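## Task

Open the knot in the plastic bag's handles, then move exactly three fruit out of the bag onto clear table surface, with every other fruit staying inside the bag.

## Robot and tools

Setup: two arms, left_arm and right_arm, each with a two-finger gripper. The fingers point along the gripper's own +z axis and close along its y axis. Four cameras exist: cam_high and cam_low sit on a fixed beam behind the arms, and cam_left_wrist and cam_right_wrist ride on the wrists.

Frames. The scene frame has its origin at table-top height, halfway between the nominal arm bases, a little behind the near table edge. +x points out over the table, +z points up, and left_arm is on the +y side (this is unrelated to which side it appears on in an image). The left base is near (+0.006, +0.333, +0.003) m and the right base near (+0.002, -0.323, +0.009) m, both nearly level. Every hand position, orientation, target and offset for an arm uses that arm's own base frame. Fixed cameras and the table use the scene frame. Reported hand positions can be a few centimetres off, worse at long reach.

execute_actions(actions, cameras). actions is a list of actions. Each action is a list of up to 15 rows, and each row is one 1/30 s step. A short action repeats its final row until 15 steps are filled. Every row holds 14 numbers in [-1, 1]: dx, dy, dz, rx, ry, rz, opening for left_arm, followed by the same seven for right_arm. All 14 must be present even when only one arm moves. dx..rz are offsets, not poses. They are measured from the arm's Hand target at the start of that action, and every row refers back to that same start. The scale is 1.0 = 0.6 m for dx, dy, dz and 1.0 = 180 degrees for the rotation vector rx, ry, rz. Sending the same offset twice moves the arm twice. opening is absolute: +1 fully open (0.093 m), -1 closed. Sending all six pose numbers as 0 re-requests the current Hand target. cameras lists camera names, or ["all"]; an empty actions list returns images and the scene state.

move(target, speed, blend, opening_speed, grip_force, blocking, cameras). target is either one 14-number row, laid out as above, or a list of up to 15 such rows. Every row is an offset from the Hand targets at the start of the move, not from the previous row. Each gripper follows a straight path and turns the shorter way. speed is the top path speed in m/s, from 0.002 to 2.9, default 0.25; it is one number or one per target. blend is given in metres, for corner rounding within a list; 0 means stop at each target. opening_speed is the rate of opening change per second on the -1..+1 scale, at least 0.2. grip_force is the per-pad force limit in newtons, 10 to 50, either one value or one per arm; it persists. In this task the effective limit lies around 25 to 37 N. blocking=false returns early while the move continues. A move caps at 10 s. Moves do not avoid obstacles or the other arm. The result contains a "move:" line with the ending: done (within 10 mm and 2 degrees), off_target, moving, held or fault. limits=paced means the pose was clipped; limits=held means steps were withheld.

wait(seconds 0 to 10) lets time pass while the commands are held. stop brakes a running move. zoom_image(camera, region [x0, y0, x1, y1] in pixels, at most 504 per side) enlarges part of the latest image from one camera. finished_scene(scene) ends the current scene, giving its number, and cannot be undone.

Results. end_effector_position (metres, base frame) is the point between the pads, about 1 cm behind the tips. end_effector_quat_wxyz gives the orientation. Hand target is the last commanded pose after clipping, and later offsets start from it. The gripper often rests short of it; any new command, even all zeros, asks for it again, so add the missing distance as an offset. Tool commands shows the current commands. To leave an arm unchanged, repeat its current command, because 0 also counts as a command. grip_measured is the gripper motor's position on the same -1..+1 scale. The pads meet near -0.94, and each millimetre of object width adds about 0.0208. To grip firmly, send a number about 0.24 below the reading for the object's width; soft or round items may need lower. To release, send a value well above that reading. Joint positions end with the finger opening in metres. Joint velocities "within noise" means the arm is still. Joint torques include the arm's own weight.

Motion cautions. Orientation is clipped to within 40 degrees of the measured one on every step. Friction and weight can leave the gripper low, short or tilted, so check after each move and correct. Very small moves may not happen, or may go sideways. Avoid paths near an arm's own base. Faster moves hit harder, and a target set far past a contact presses harder. A blocked arm keeps pushing until you command its target back.

Things to avoid: dropping fruit, releasing anything that is still moving, and letting any item leave the table or stay off it. Do not hit the bar, plate or low rail near the bases, whose tops can be about 3 cm above the table. Do not press the arms against each other, and never close one gripper on the other's fingers. Stretched arms, held loads and unreachable targets heat the motors. MOTOR HOT appears at 75 °C, and at 90 °C an OVER-TEMPERATURE FAULT folds that arm for the rest of the scene.

Each tool is called after "Request:" as name(argument=value, ...) on one line, values as JSON.

## Session

Request:
execute_actions(actions=[])

Scene clock: 0.00 s.
left_arm: end_effector_position=(+0.3741, +0.0034, +0.1040) grip_measured=+1.000 end_effector_quat_wxyz=(+0.633, -0.038, +0.773, -0.015) | right_arm: end_effector_position=(+0.3710, +0.0100, +0.1145) grip_measured=+1.000 end_effector_quat_wxyz=(+0.645, -0.001, +0.764, -0.017)
Joint positions: left_arm=[-0.004 1.585 0.238 1.148 -0.03 -0.078 0.093] | right_arm=[0.069 1.545 0.227 1.149 0.092 -0.012 0.093]
Joint velocities: within noise
Joint torques (N m): no reading
Heat: left arm: 27 °C; right arm: 27 °C.
Hand target: left_arm +0.3746, +0.0021, +0.1044; +0.633, -0.036, +0.773, -0.016 | right_arm +0.3724, +0.0118, +0.1179; +0.649, -0.003, +0.761, -0.015
Tool commands: left_gripper/opening=+1.0 right_gripper/opening=+1.0

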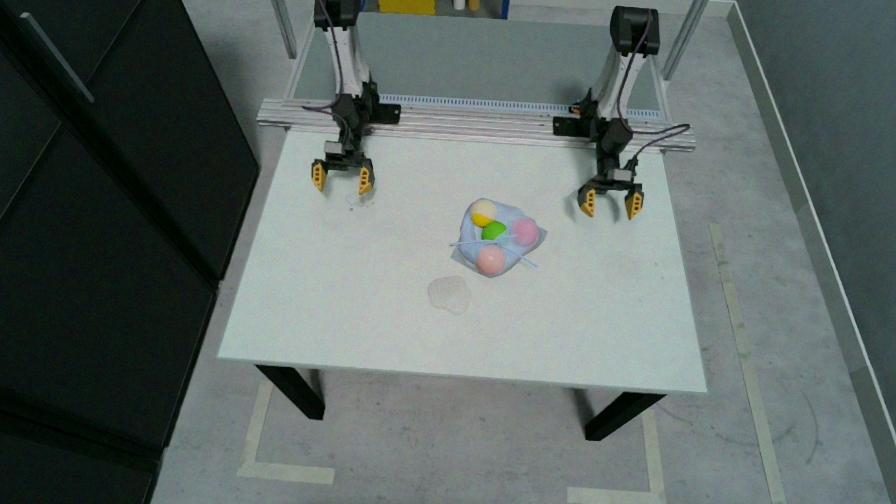

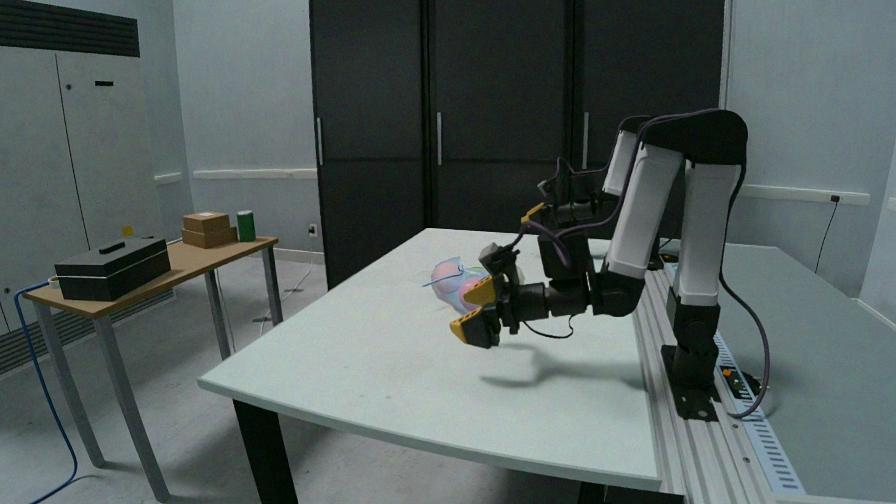

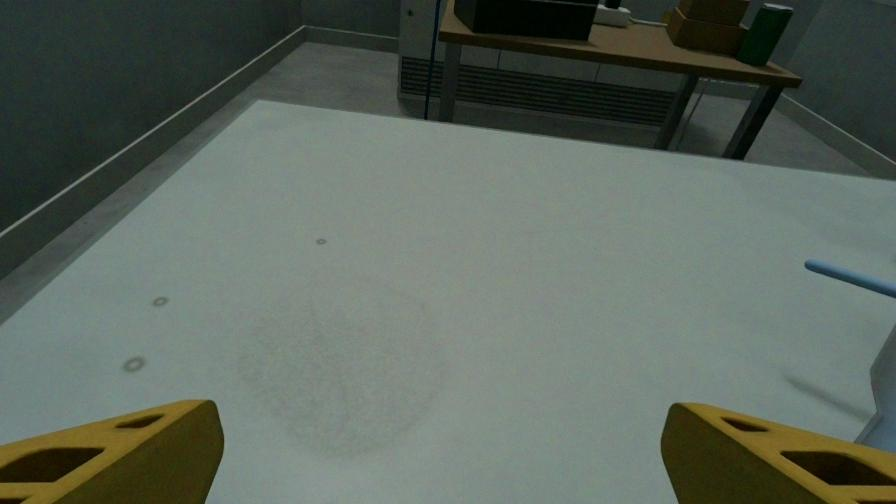

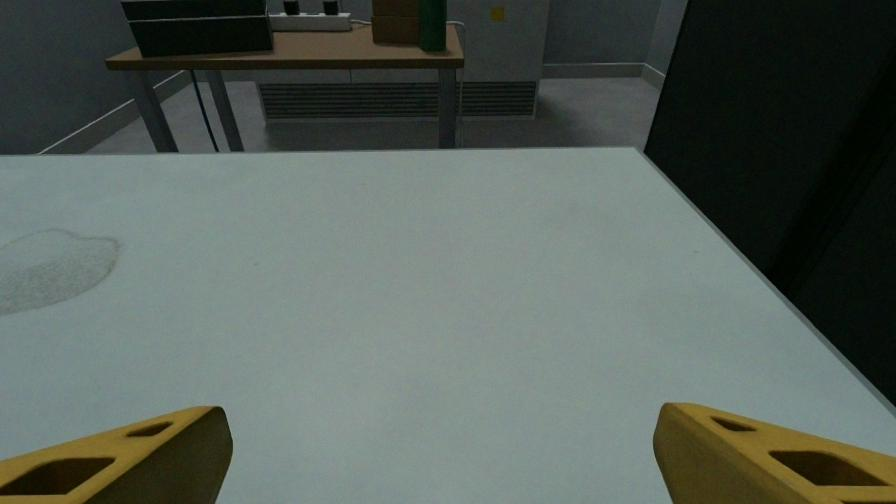

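Request:
zoom_image(camera="cam_high", region=[430, 180, 570, 290])

Request:
zoom_image(camera="cam_low", region=[400, 230, 540, 330])

Scaled by 3.600 from the camera's 896x504 image, which has a finer 1280x720 frame.

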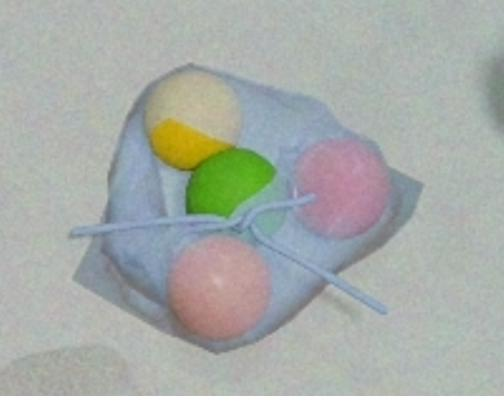

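Scaled by 3.600 from the camera's 896x504 image, which has a finer 1280x720 frame.

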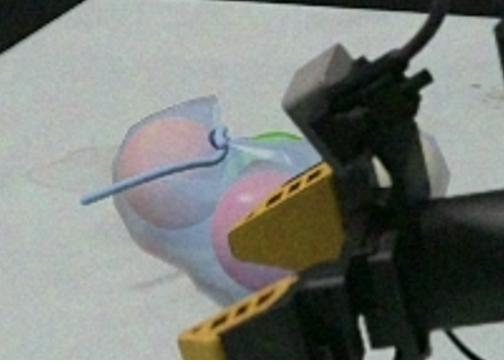

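Request:
move(target=[-0.165,-0.23,0.24,0.096,0.232,-0.237,1,-0.155,0.313,0.21,-0.096,0.232,0.237,1], cameras=["all"])

Scene clock: 6.17 s.
left_arm: end_effector_position=(+0.2776, -0.1309, +0.2449) grip_measured=+1.000 end_effector_quat_wxyz=(+0.278, +0.316, +0.901, -0.108) | right_arm: end_effector_position=(+0.2796, +0.1940, +0.2403) grip_measured=+1.000 end_effector_quat_wxyz=(+0.299, -0.362, +0.877, +0.103)
Joint positions: left_arm=[-0.322 1.253 1.341 -1.09 0.216 0.289 0.093] | right_arm=[0.558 1.312 1.336 -0.957 -0.098 -0.192 0.093]
Joint torques (N m): left_arm=[-0.69 -3.18 8.75 1.32 0.33 0.13] | right_arm=[0.34 -2.58 9.43 1.32 -0.11 -0.01]
Heat: left arm: 28 °C; right arm: 28 °C.
Hand target: left_arm +0.2755, -0.1360, +0.2484; +0.273, +0.328, +0.897, -0.114 | right_arm +0.2794, +0.1996, +0.2439; +0.296, -0.370, +0.874, +0.109
Off the commanded pose: left_arm 0.007 m, 2 deg | right_arm 0.007 m, 1 deg.
move: done
camera_calibration:
cam_left_wrist: T_world_to_cam=[[-0.617521, -0.785413, 0.0423577, 0.0571298], [-0.777276, 0.601105, -0.18578, 0.379351], [0.120452, -0.147647, -0.981678, 0.272655], [0, 0, 0, 1]] pos_world=[0.297297, -0.142903, 0.335715]
cam_right_wrist: T_world_to_cam=[[0.692539, -0.717966, 0.0700982, -0.0756484], [-0.696626, -0.690847, -0.193501, 0.414891], [0.187355, 0.0851751, -0.978593, 0.255791], [0, 0, 0, 1]] pos_world=[0.29349, 0.210527, 0.3359]

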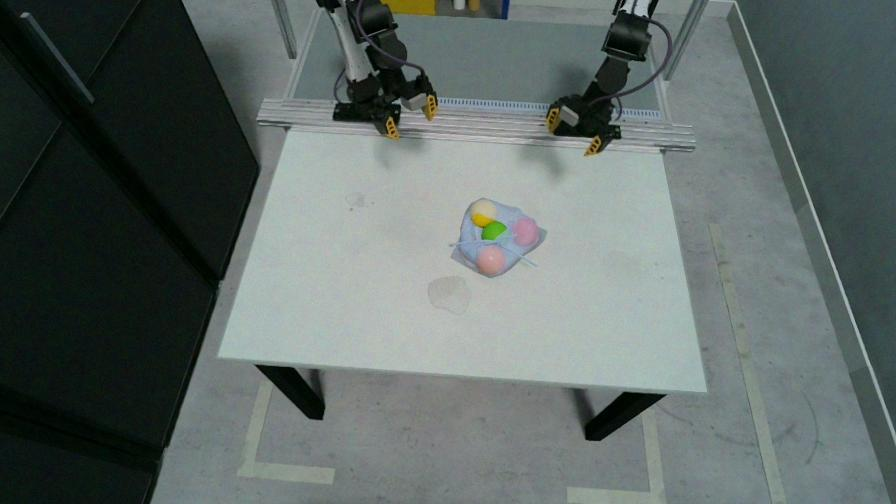

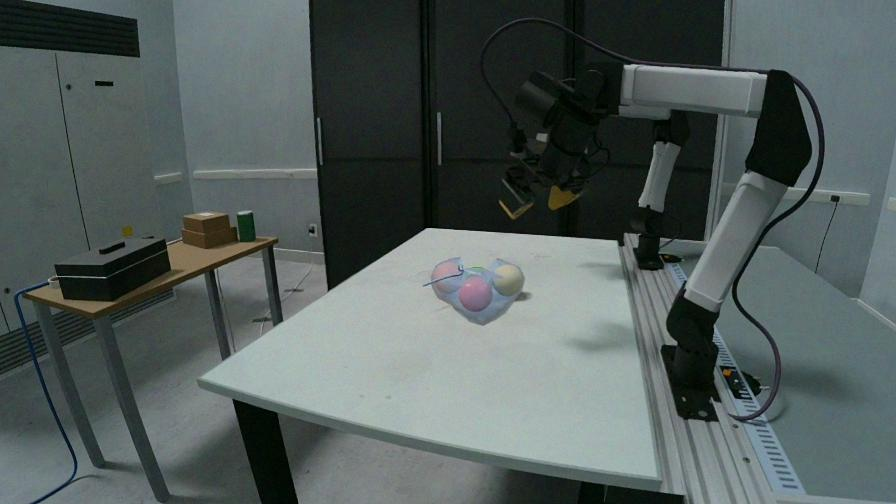

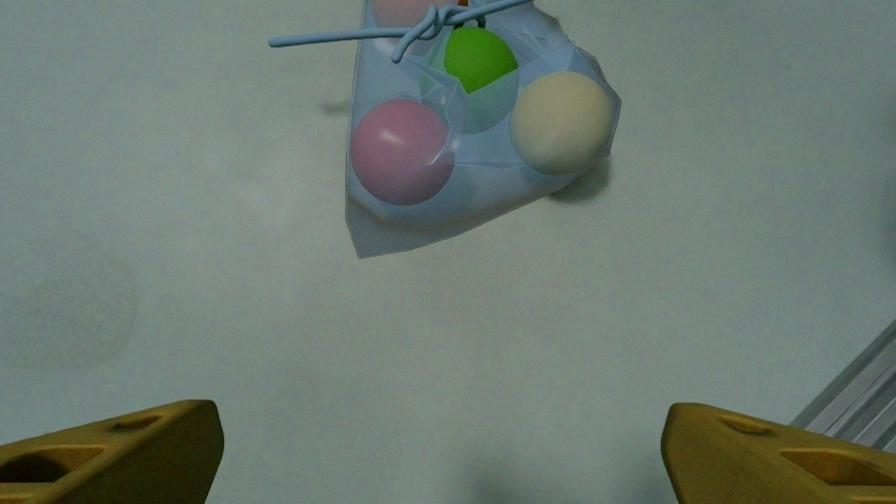

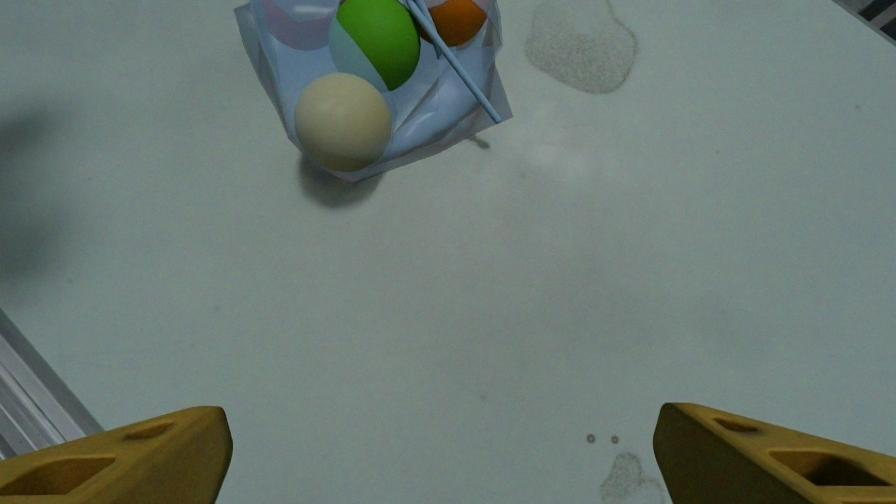

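Request:
move(target=[0.117,-0.117,0.05,0,0,0,1,0,0,0,0,0,0,1], cameras=["cam_left_wrist"])

Request:
zoom_image(camera="cam_left_wrist", region=[250, 50, 650, 275])

Scene clock: 8.07 s.
left_arm: end_effector_position=(+0.3460, -0.2040, +0.2777) grip_measured=+1.000 end_effector_quat_wxyz=(+0.279, +0.331, +0.894, -0.117) | right_arm: end_effector_position=(+0.2796, +0.1939, +0.2403) grip_measured=+1.000 end_effector_quat_wxyz=(+0.299, -0.362, +0.877, +0.103)
Joint positions: left_arm=[-0.464 1.625 1.79 -1.141 0.165 0.194 0.093] | right_arm=[0.558 1.312 1.336 -0.957 -0.098 -0.192 0.093]
Joint torques (N m): left_arm=[-0.53 -6.2 8.7 1.37 0.02 -0.11] | right_arm=[0.36 -2.55 9.42 1.29 -0.12 -0.05]
Heat: left arm: 28 °C; right arm: 28 °C.
Hand target: left_arm +0.3457, -0.2062, +0.2785; +0.273, +0.328, +0.897, -0.115 | right_arm +0.2794, +0.1996, +0.2439; +0.296, -0.370, +0.874, +0.109
Off the commanded pose: left_arm 0.002 m, 1 deg | right_arm 0.007 m, 1 deg.
move: done
camera_calibration:
cam_left_wrist: T_world_to_cam=[[-0.644574, -0.762989, 0.0487082, 0.0527163], [-0.755356, 0.625689, -0.19481, 0.482503], [0.118161, -0.162361, -0.979631, 0.283055], [0, 0, 0, 1]] pos_world=[0.364995, -0.215718, 0.368718]
Images, in order (width x height): cam_left_wrist 896x504.

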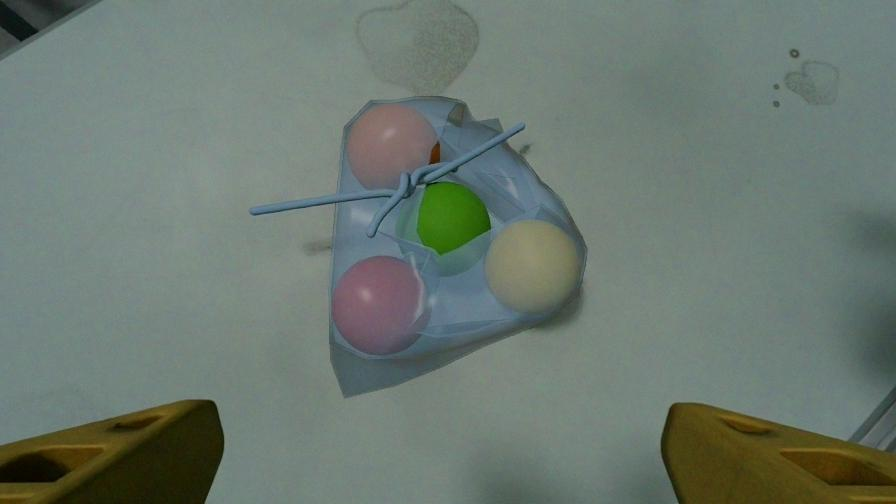

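Scaled by 1.260 from the camera's 896x504 image, which has a finer 1280x720 frame.

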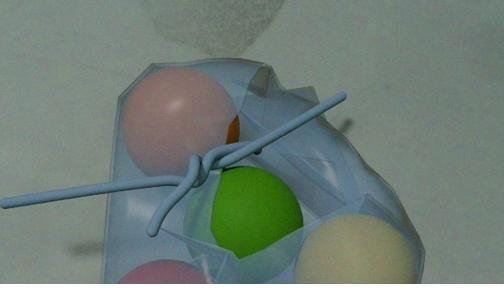

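Request:
move(target=[0.04,-0.07,-0.16,0,0,0,1,-0.1,-0.1,0,0,0,0,1], cameras=["cam_left_wrist","cam_low"])

Request:
zoom_image(camera="cam_left_wrist", region=[250, 50, 600, 250])

Request:
zoom_image(camera="cam_low", region=[410, 240, 550, 330])

Scene clock: 10.90 s.
left_arm: end_effector_position=(+0.3700, -0.2450, +0.1875) grip_measured=+1.000 end_effector_quat_wxyz=(+0.275, +0.330, +0.895, -0.117) | right_arm: end_effector_position=(+0.2236, +0.1403, +0.2498) grip_measured=+1.000 end_effector_quat_wxyz=(+0.308, -0.366, +0.872, +0.105)
Joint positions: left_arm=[-0.538 1.708 1.516 -0.784 0.123 0.131 0.093] | right_arm=[0.455 1.041 1.21 -1.094 -0.166 -0.285 0.093]
Joint torques (N m): left_arm=[-0.65 -8.03 6.16 1.73 0 -0.11] | right_arm=[-0.57 -1.7 5.63 1.28 -0.12 -0.03]
Heat: left arm: 28 °C; right arm: 28 °C.
Hand target: left_arm +0.3697, -0.2482, +0.1824; +0.273, +0.328, +0.897, -0.115 | right_arm +0.2194, +0.1396, +0.2439; +0.296, -0.370, +0.874, +0.109
Off the commanded pose: left_arm 0.006 m, 0 deg | right_arm 0.007 m, 2 deg.
move: done
camera_calibration:
cam_left_wrist: T_world_to_cam=[[-0.643575, -0.763706, 0.0506477, 0.0404149], [-0.757368, 0.625887, -0.18617, 0.507816], [0.110479, -0.158173, -0.981211, 0.18938], [0, 0, 0, 1]] pos_world=[0.389691, -0.257016, 0.278315]
Images, in order (width x height): cam_low 896x504, cam_left_wrist 896x504.

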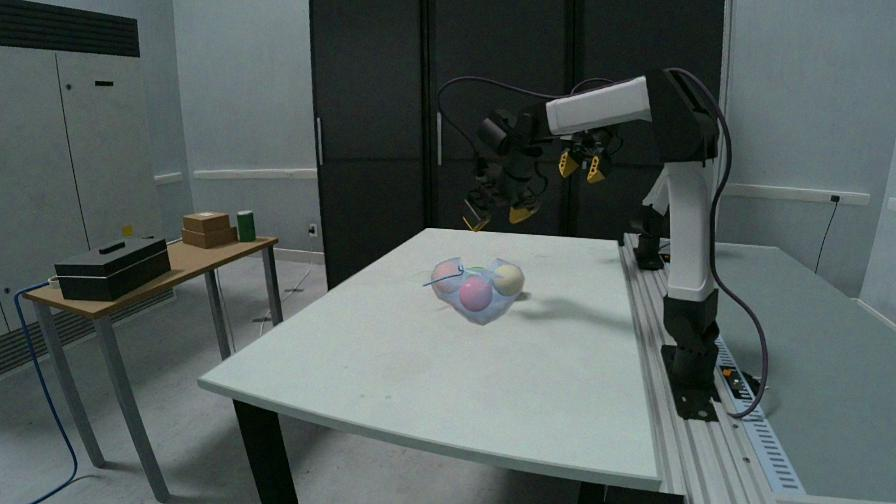

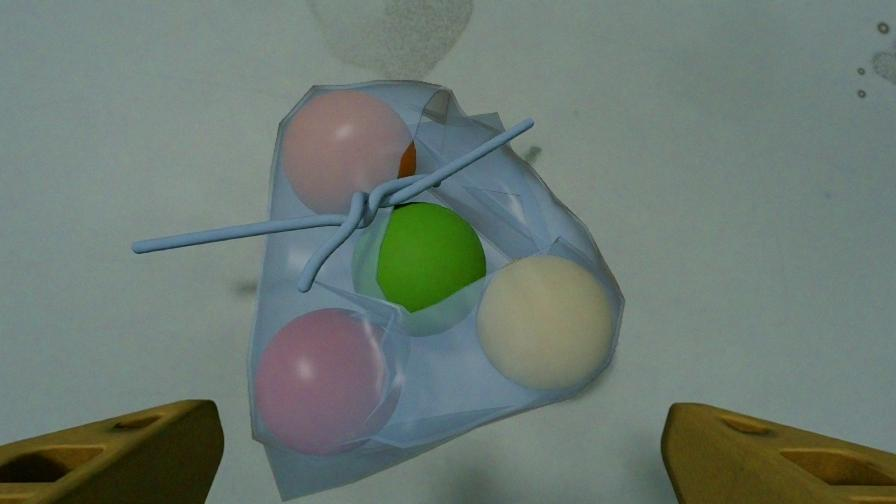

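Scaled by 1.440 from the camera's 896x504 image, which has a finer 1280x720 frame.

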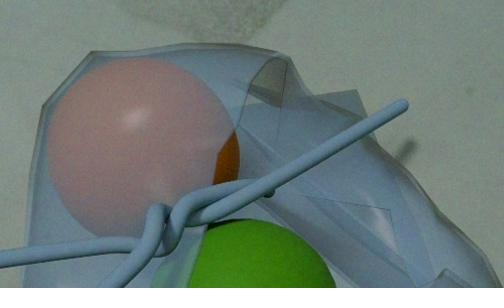

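Scaled by 3.600 from the camera's 896x504 image, which has a finer 1280x720 frame.

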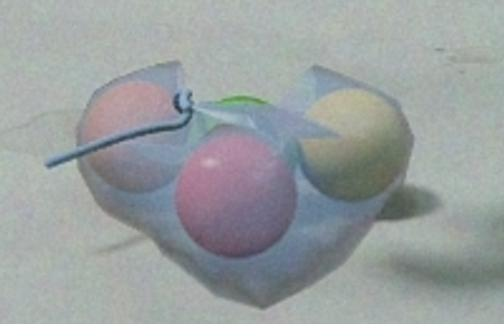

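Request:
move(target=[0.09,0.014,-0.078,0,0,0,-0.3,0,0,0,0,0,0,1], cameras=["cam_left_wrist","cam_low"])

Request:
zoom_image(camera="cam_low", region=[410, 220, 550, 330])

Scene clock: 17.63 s.
left_arm: end_effector_position=(+0.4177, -0.2326, +0.1288) grip_measured=-0.298 end_effector_quat_wxyz=(+0.260, +0.320, +0.905, -0.107) | right_arm: end_effector_position=(+0.2236, +0.1403, +0.2498) grip_measured=+1.000 end_effector_quat_wxyz=(+0.308, -0.366, +0.872, +0.105)
Joint positions: left_arm=[-0.457 1.881 1.516 -0.652 0.147 0.181 0.031] | right_arm=[0.455 1.041 1.21 -1.094 -0.166 -0.286 0.093]
Joint torques (N m): left_arm=[0.02 -9.37 8.94 1.61 0.3 0.14] | right_arm=[-0.47 -1.68 5.59 1.27 -0.14 -0.04]
Heat: left arm: 29 °C; right arm: 29 °C.
Hand target: left_arm +0.4238, -0.2396, +0.1357; +0.273, +0.328, +0.897, -0.114 | right_arm +0.2194, +0.1396, +0.2440; +0.296, -0.370, +0.874, +0.109
Off the commanded pose: left_arm 0.012 m, 2 deg | right_arm 0.007 m, 2 deg.
move: off_target (left_arm)
camera_calibration:
cam_left_wrist: T_world_to_cam=[[-0.621691, -0.78168, 0.0497618, 0.0703262], [-0.778298, 0.609362, -0.151425, 0.525733], [0.088043, -0.132869, -0.987215, 0.144442], [0, 0, 0, 1]] pos_world=[0.440181, -0.246197, 0.218705]
Images, in order (width x height): cam_low 896x504, cam_left_wrist 896x504.

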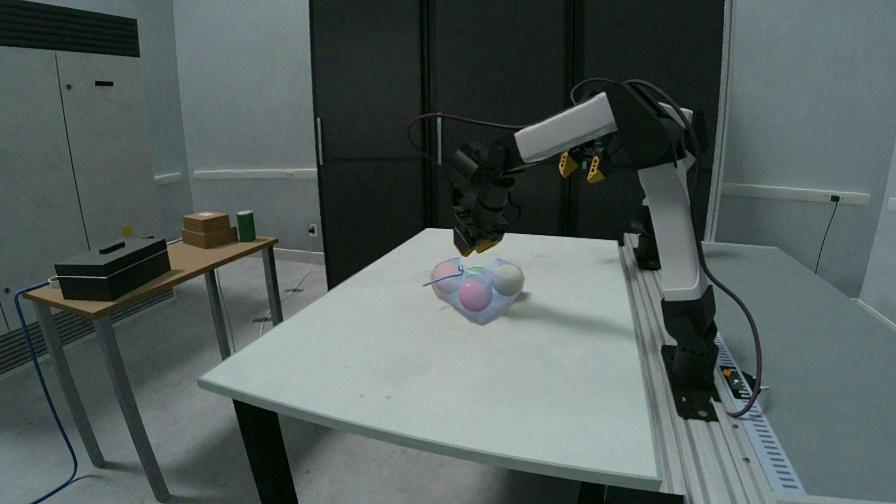

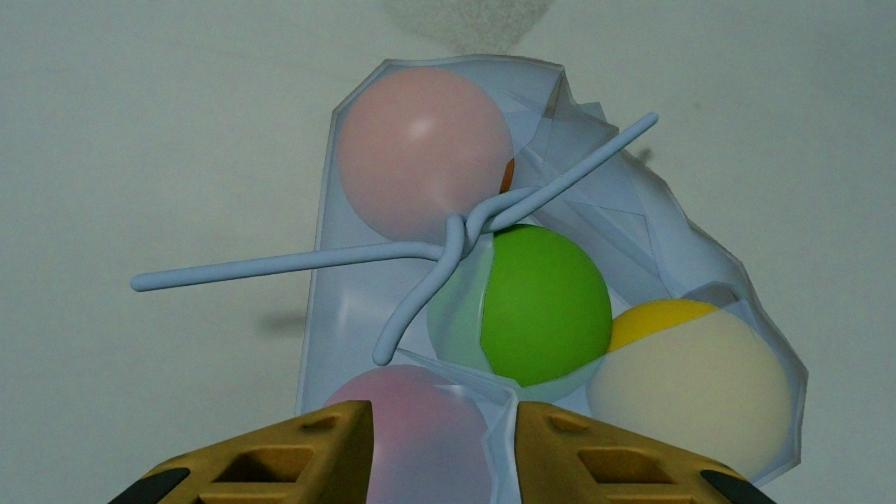

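Scaled by 3.600 from the camera's 896x504 image, which has a finer 1280x720 frame.

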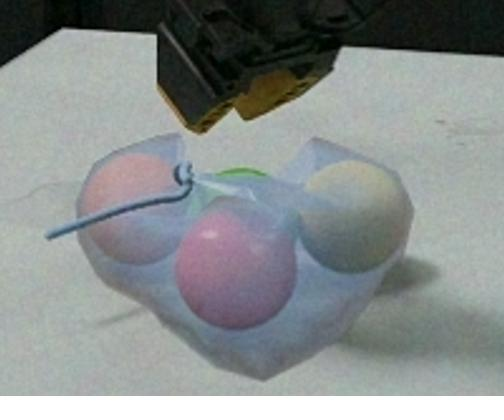

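Request:
move(target=[0.044,-0.016,-0.072,0,0,0,-0.3,0,0,0,0,0,0,1], speed=0.1, cameras=["cam_left_wrist","cam_low"])

Request:
zoom_image(camera="cam_low", region=[410, 220, 550, 330])

Scene clock: 19.93 s.
left_arm: end_effector_position=(+0.4417, -0.2452, +0.0897) grip_measured=-0.298 end_effector_quat_wxyz=(+0.264, +0.323, +0.902, -0.109) | right_arm: end_effector_position=(+0.2236, +0.1403, +0.2498) grip_measured=+1.000 end_effector_quat_wxyz=(+0.308, -0.366, +0.872, +0.105)
Joint positions: left_arm=[-0.457 2.007 1.53 -0.533 0.151 0.188 0.031] | right_arm=[0.455 1.041 1.21 -1.094 -0.166 -0.286 0.093]
Joint torques (N m): left_arm=[0.64 -9.55 9.07 1.66 0.3 0.14] | right_arm=[-0.46 -1.63 5.63 1.29 -0.15 -0.03]
Heat: left arm: 30 °C; right arm: 29 °C.
Hand target: left_arm +0.4502, -0.2492, +0.0924; +0.273, +0.328, +0.897, -0.114 | right_arm +0.2194, +0.1396, +0.2440; +0.296, -0.370, +0.874, +0.109
Off the commanded pose: left_arm 0.010 m, 2 deg | right_arm 0.007 m, 2 deg.
move: done
camera_calibration:
cam_left_wrist: T_world_to_cam=[[-0.628023, -0.776696, 0.0482722, 0.081544], [-0.772547, 0.614803, -0.158709, 0.545588], [0.0935911, -0.136966, -0.986145, 0.0985182], [0, 0, 0, 1]] pos_world=[0.463484, -0.258601, 0.179807]
Images, in order (width x height): cam_low 896x504, cam_left_wrist 896x504.

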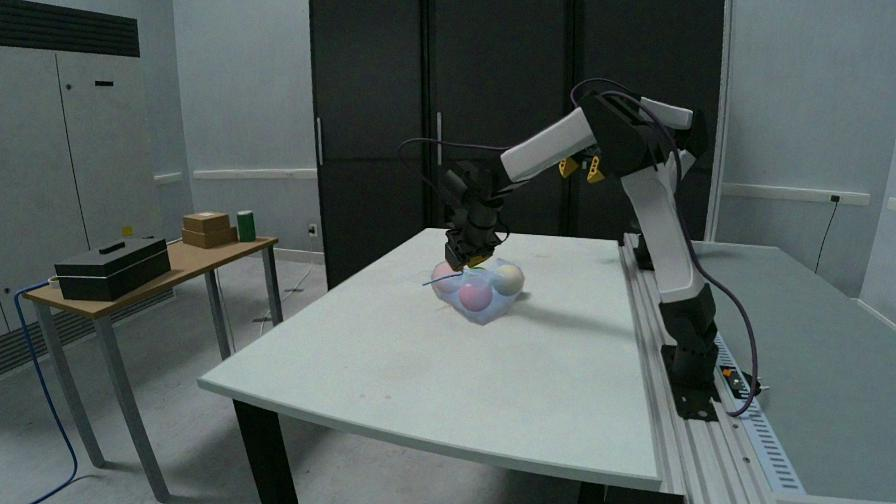

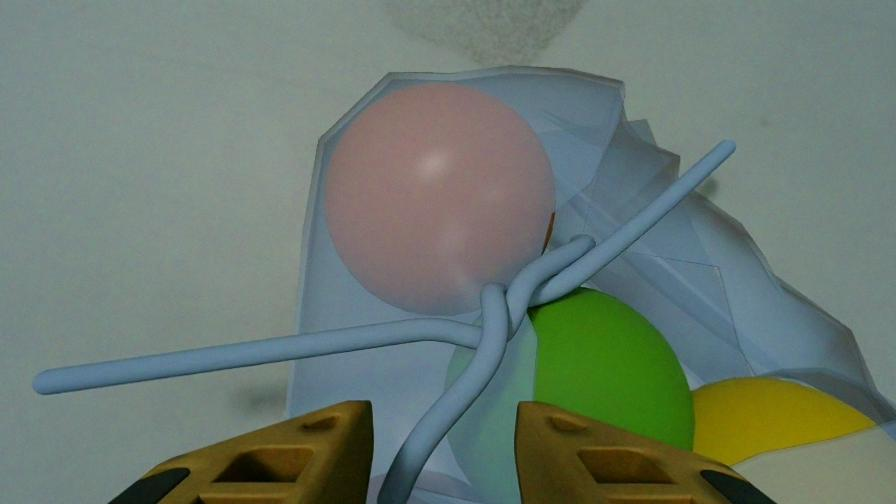

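Scaled by 3.600 from the camera's 896x504 image, which has a finer 1280x720 frame.

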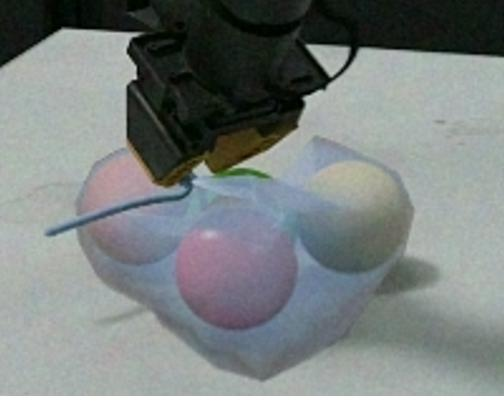

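Request:
move(target=[[0.006,0,-0.014,0,0,0,-0.3,0,0,0,0,0,0,1],[0.006,0,-0.014,0,0,0,-1,0,0,0,0,0,0,1]], speed=0.06, cameras=["cam_left_wrist"])

Scene clock: 21.83 s.
left_arm: end_effector_position=(+0.4468, -0.2452, +0.0845) grip_measured=-0.936 end_effector_quat_wxyz=(+0.267, +0.323, +0.901, -0.109) | right_arm: end_effector_position=(+0.2236, +0.1403, +0.2498) grip_measured=+1.000 end_effector_quat_wxyz=(+0.308, -0.366, +0.872, +0.105)
Joint positions: left_arm=[-0.451 2.024 1.53 -0.509 0.153 0.191 0] | right_arm=[0.455 1.041 1.21 -1.094 -0.166 -0.286 0.093]
Joint torques (N m): left_arm=[0.53 -9.4 8.69 1.66 0.29 0.13] | right_arm=[-0.62 -1.76 5.67 1.28 -0.15 -0.02]
Heat: left arm: 30 °C; right arm: 29 °C.
Hand target: left_arm +0.4538, -0.2492, +0.0839; +0.273, +0.328, +0.897, -0.114 | right_arm +0.2194, +0.1396, +0.2440; +0.296, -0.370, +0.874, +0.109
Off the commanded pose: left_arm 0.008 m, 1 deg | right_arm 0.007 m, 2 deg.
move: done
camera_calibration:
cam_left_wrist: T_world_to_cam=[[-0.627519, -0.777177, 0.0470639, 0.0847745], [-0.77214, 0.613402, -0.165946, 0.548742], [0.1001, -0.140474, -0.985011, 0.0890725], [0, 0, 0, 1]] pos_world=[0.467987, -0.258202, 0.174809]
Images, in order (width x height): cam_left_wrist 896x504.

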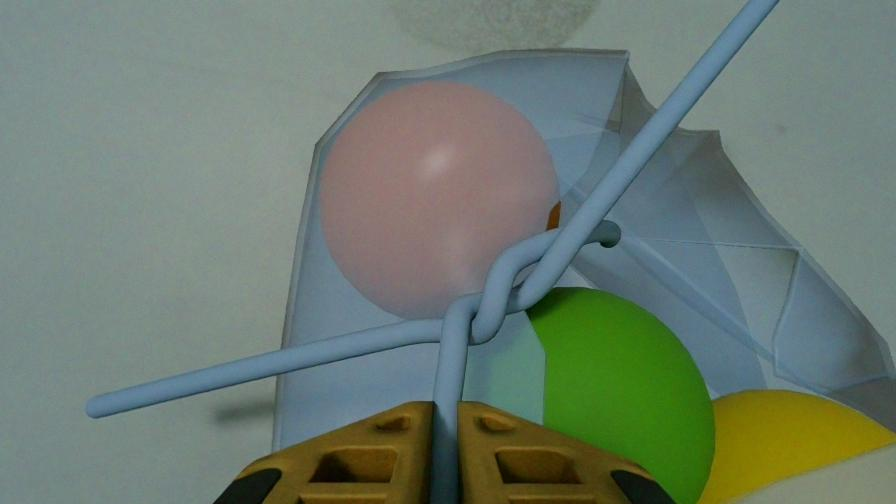

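Request:
move(target=[-0.042,0.035,0.03,0,0,0,-1,0,0,0,0,0,0,1], speed=0.06, cameras=["cam_left_wrist","cam_low"])

Scene clock: 23.23 s.
left_arm: end_effector_position=(+0.4347, -0.2302, +0.0966) grip_measured=-0.936 end_effector_quat_wxyz=(+0.273, +0.322, +0.900, -0.110) | right_arm: end_effector_position=(+0.2236, +0.1403, +0.2498) grip_measured=+1.000 end_effector_quat_wxyz=(+0.308, -0.366, +0.872, +0.105)
Joint positions: left_arm=[-0.431 1.941 1.454 -0.507 0.164 0.208 0] | right_arm=[0.455 1.041 1.21 -1.094 -0.166 -0.286 0.093]
Joint torques (N m): left_arm=[0.46 -12.53 5.22 1.46 0.3 0.14] | right_arm=[-0.55 -1.74 5.68 1.3 -0.15 -0.01]
Heat: left arm: 30 °C; right arm: 29 °C.
Hand target: left_arm +0.4286, -0.2284, +0.1021; +0.273, +0.328, +0.897, -0.115 | right_arm +0.2194, +0.1396, +0.2440; +0.296, -0.370, +0.874, +0.109
Off the commanded pose: left_arm 0.008 m, 1 deg | right_arm 0.007 m, 2 deg.
move: done
camera_calibration:
cam_left_wrist: T_world_to_cam=[[-0.627387, -0.77744, 0.044422, 0.0883111], [-0.770772, 0.611859, -0.177593, 0.532428], [0.110888, -0.145659, -0.983101, 0.0982404], [0, 0, 0, 1]] pos_world=[0.454892, -0.242805, 0.187213]
Images, in order (width x height): cam_low 896x504, cam_left_wrist 896x504.

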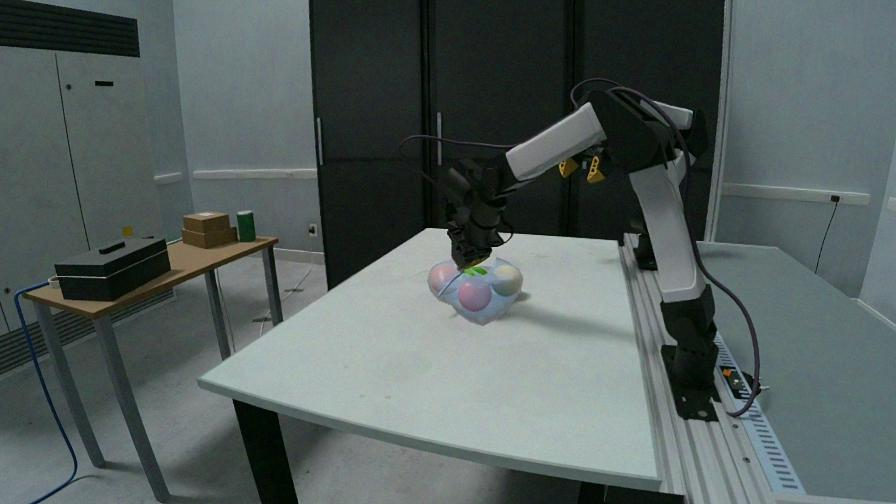

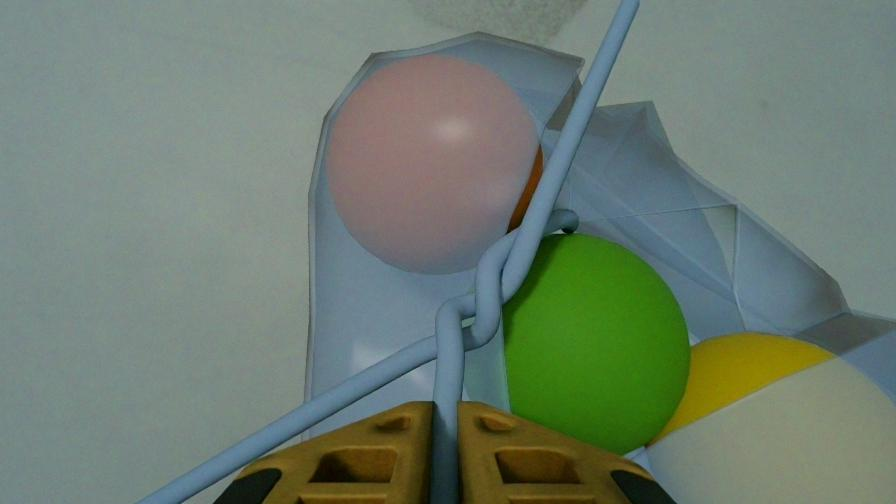

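Request:
move(target=[-0.055,0.055,0.03,0,0,0,-1,0,0,0,0,0,0,1], speed=0.06, cameras=["all"])

Request:
zoom_image(camera="cam_high", region=[430, 180, 570, 290])

Scene clock: 25.07 s.
left_arm: end_effector_position=(+0.4043, -0.1980, +0.1176) grip_measured=-0.936 end_effector_quat_wxyz=(+0.279, +0.322, +0.898, -0.110) | right_arm: end_effector_position=(+0.2236, +0.1403, +0.2498) grip_measured=+1.000 end_effector_quat_wxyz=(+0.308, -0.366, +0.872, +0.105)
Joint positions: left_arm=[-0.385 1.766 1.306 -0.529 0.189 0.247 0] | right_arm=[0.455 1.041 1.21 -1.094 -0.166 -0.286 0.093]
Joint torques (N m): left_arm=[0.49 -11.02 5.42 1.34 0.32 0.16] | right_arm=[-0.47 -1.72 5.57 1.3 -0.12 -0.02]
Heat: left arm: 30 °C; right arm: 29 °C.
Hand target: left_arm +0.3955, -0.1954, +0.1200; +0.273, +0.328, +0.897, -0.115 | right_arm +0.2194, +0.1396, +0.2440; +0.296, -0.370, +0.874, +0.109
Off the commanded pose: left_arm 0.009 m, 1 deg | right_arm 0.007 m, 2 deg.
move: done
camera_calibration:
cam_left_wrist: T_world_to_cam=[[-0.627879, -0.777233, 0.0409419, 0.0939884], [-0.768644, 0.610958, -0.189516, 0.493464], [0.122284, -0.150463, -0.981024, 0.121144], [0, 0, 0, 1]] pos_world=[0.423498, -0.210207, 0.208517]
cam_right_wrist: T_world_to_cam=[[0.699684, -0.710302, 0.0768971, -0.0803704], [-0.684678, -0.697378, -0.211851, 0.343407], [0.204105, 0.0955793, -0.974272, 0.273929], [0, 0, 0, 1]] pos_world=[0.235447, 0.156215, 0.345813]

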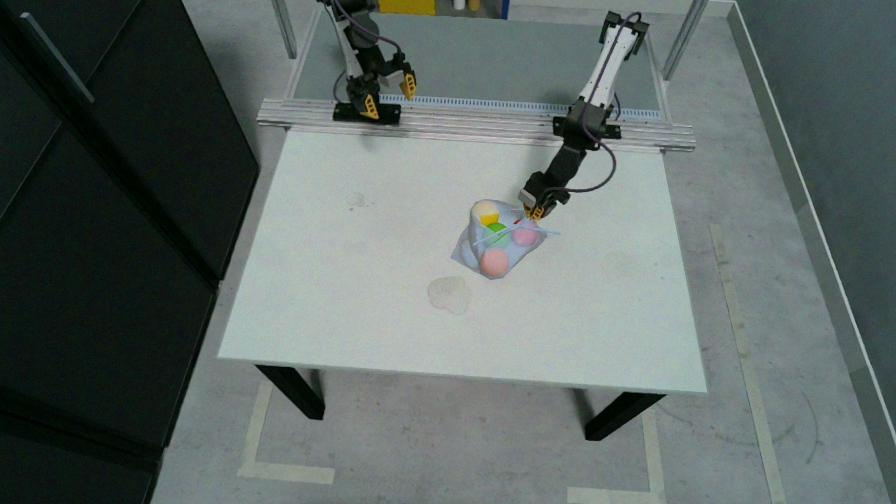

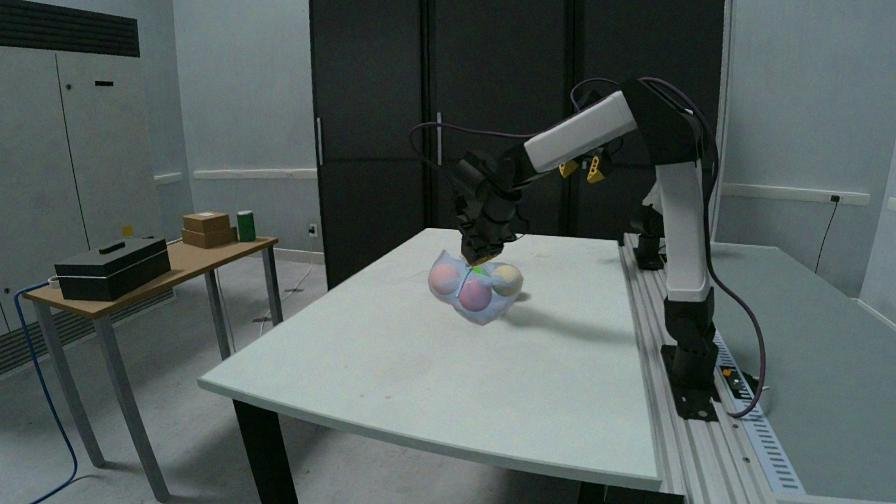

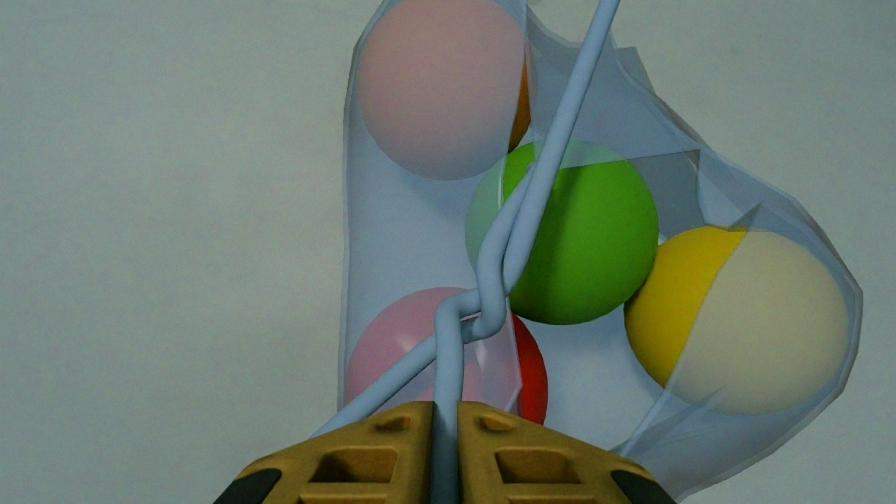

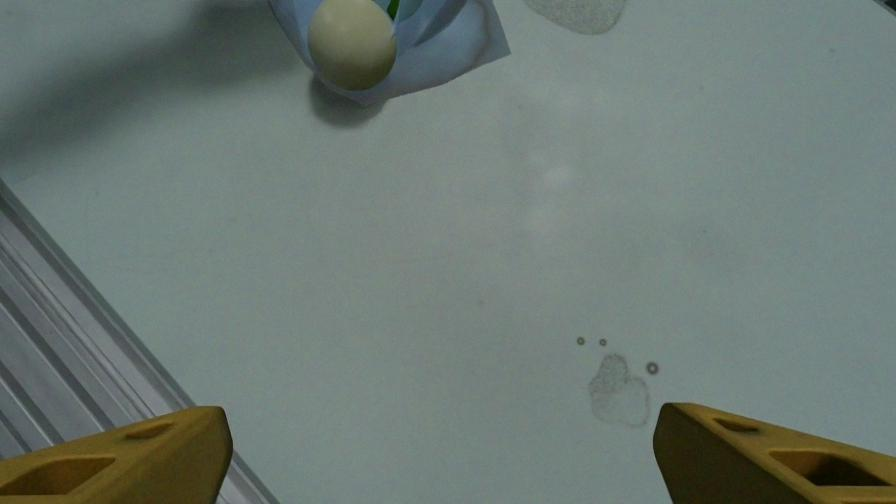

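Scaled by 3.600 from the camera's 896x504 image, which has a finer 1280x720 frame.

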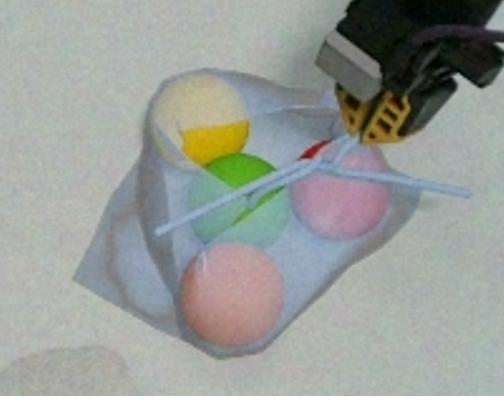

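Request:
move(target=[-0.05,0.05,0.06,0,0,0,-1,0,0,0,0,0,0,1], speed=0.06, cameras=["cam_high","cam_low","cam_left_wrist"])

Request:
zoom_image(camera="cam_high", region=[430, 180, 570, 290])

Scene clock: 29.73 s.
left_arm: end_effector_position=(+0.3747, -0.1688, +0.1558) grip_measured=-0.936 end_effector_quat_wxyz=(+0.281, +0.324, +0.897, -0.111) | right_arm: end_effector_position=(+0.2236, +0.1403, +0.2498) grip_measured=+1.000 end_effector_quat_wxyz=(+0.308, -0.366, +0.872, +0.105)
Joint positions: left_arm=[-0.333 1.601 1.274 -0.667 0.221 0.294 0] | right_arm=[0.455 1.041 1.21 -1.094 -0.166 -0.286 0.093]
Joint torques (N m): left_arm=[0.65 -9.4 5.55 1.31 0.32 0.13] | right_arm=[-0.5 -1.7 5.63 1.28 -0.12 -0.02]
Heat: left arm: 30 °C; right arm: 29 °C.
Hand target: left_arm +0.3655, -0.1654, +0.1560; +0.273, +0.328, +0.897, -0.114 | right_arm +0.2194, +0.1396, +0.2440; +0.296, -0.370, +0.874, +0.109
Off the commanded pose: left_arm 0.010 m, 1 deg | right_arm 0.007 m, 2 deg.
move: done
camera_calibration:
cam_left_wrist: T_world_to_cam=[[-0.63096, -0.774747, 0.0406952, 0.0981563], [-0.765605, 0.613317, -0.19414, 0.460076], [0.125451, -0.153651, -0.980129, 0.164767], [0, 0, 0, 1]] pos_world=[0.393499, -0.18081, 0.246818]
Images, in order (width x height): cam_high 896x504, cam_low 896x504, cam_left_wrist 896x504.

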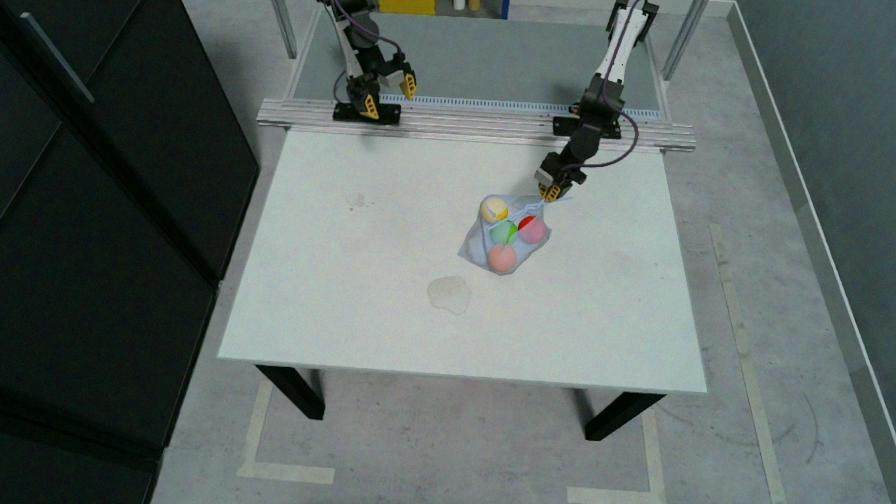

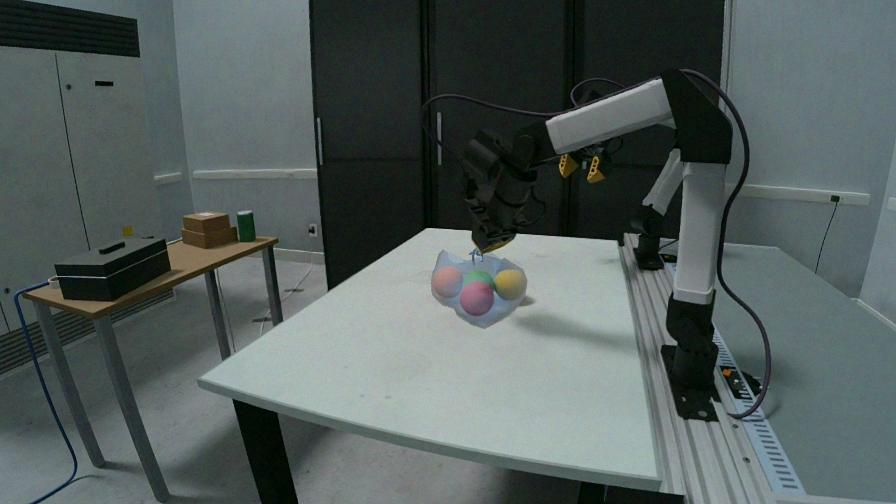

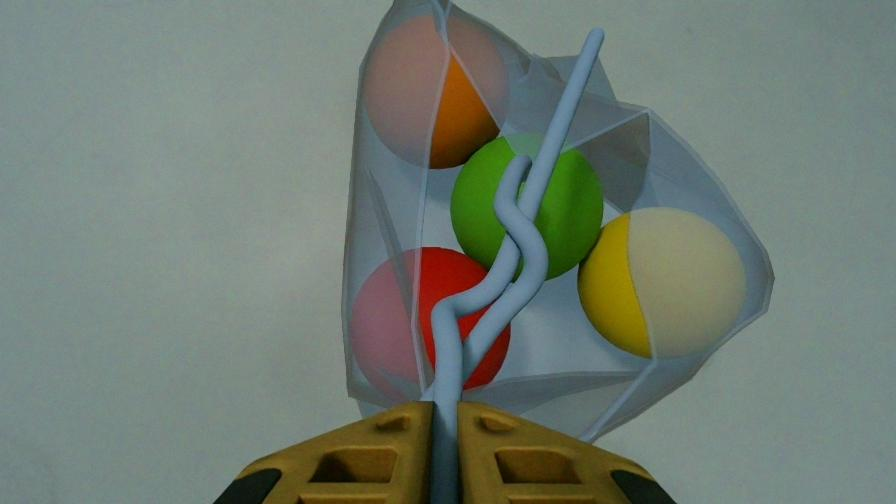

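Scaled by 3.600 from the camera's 896x504 image, which has a finer 1280x720 frame.

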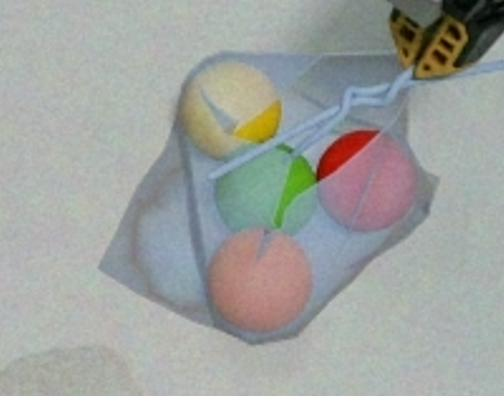

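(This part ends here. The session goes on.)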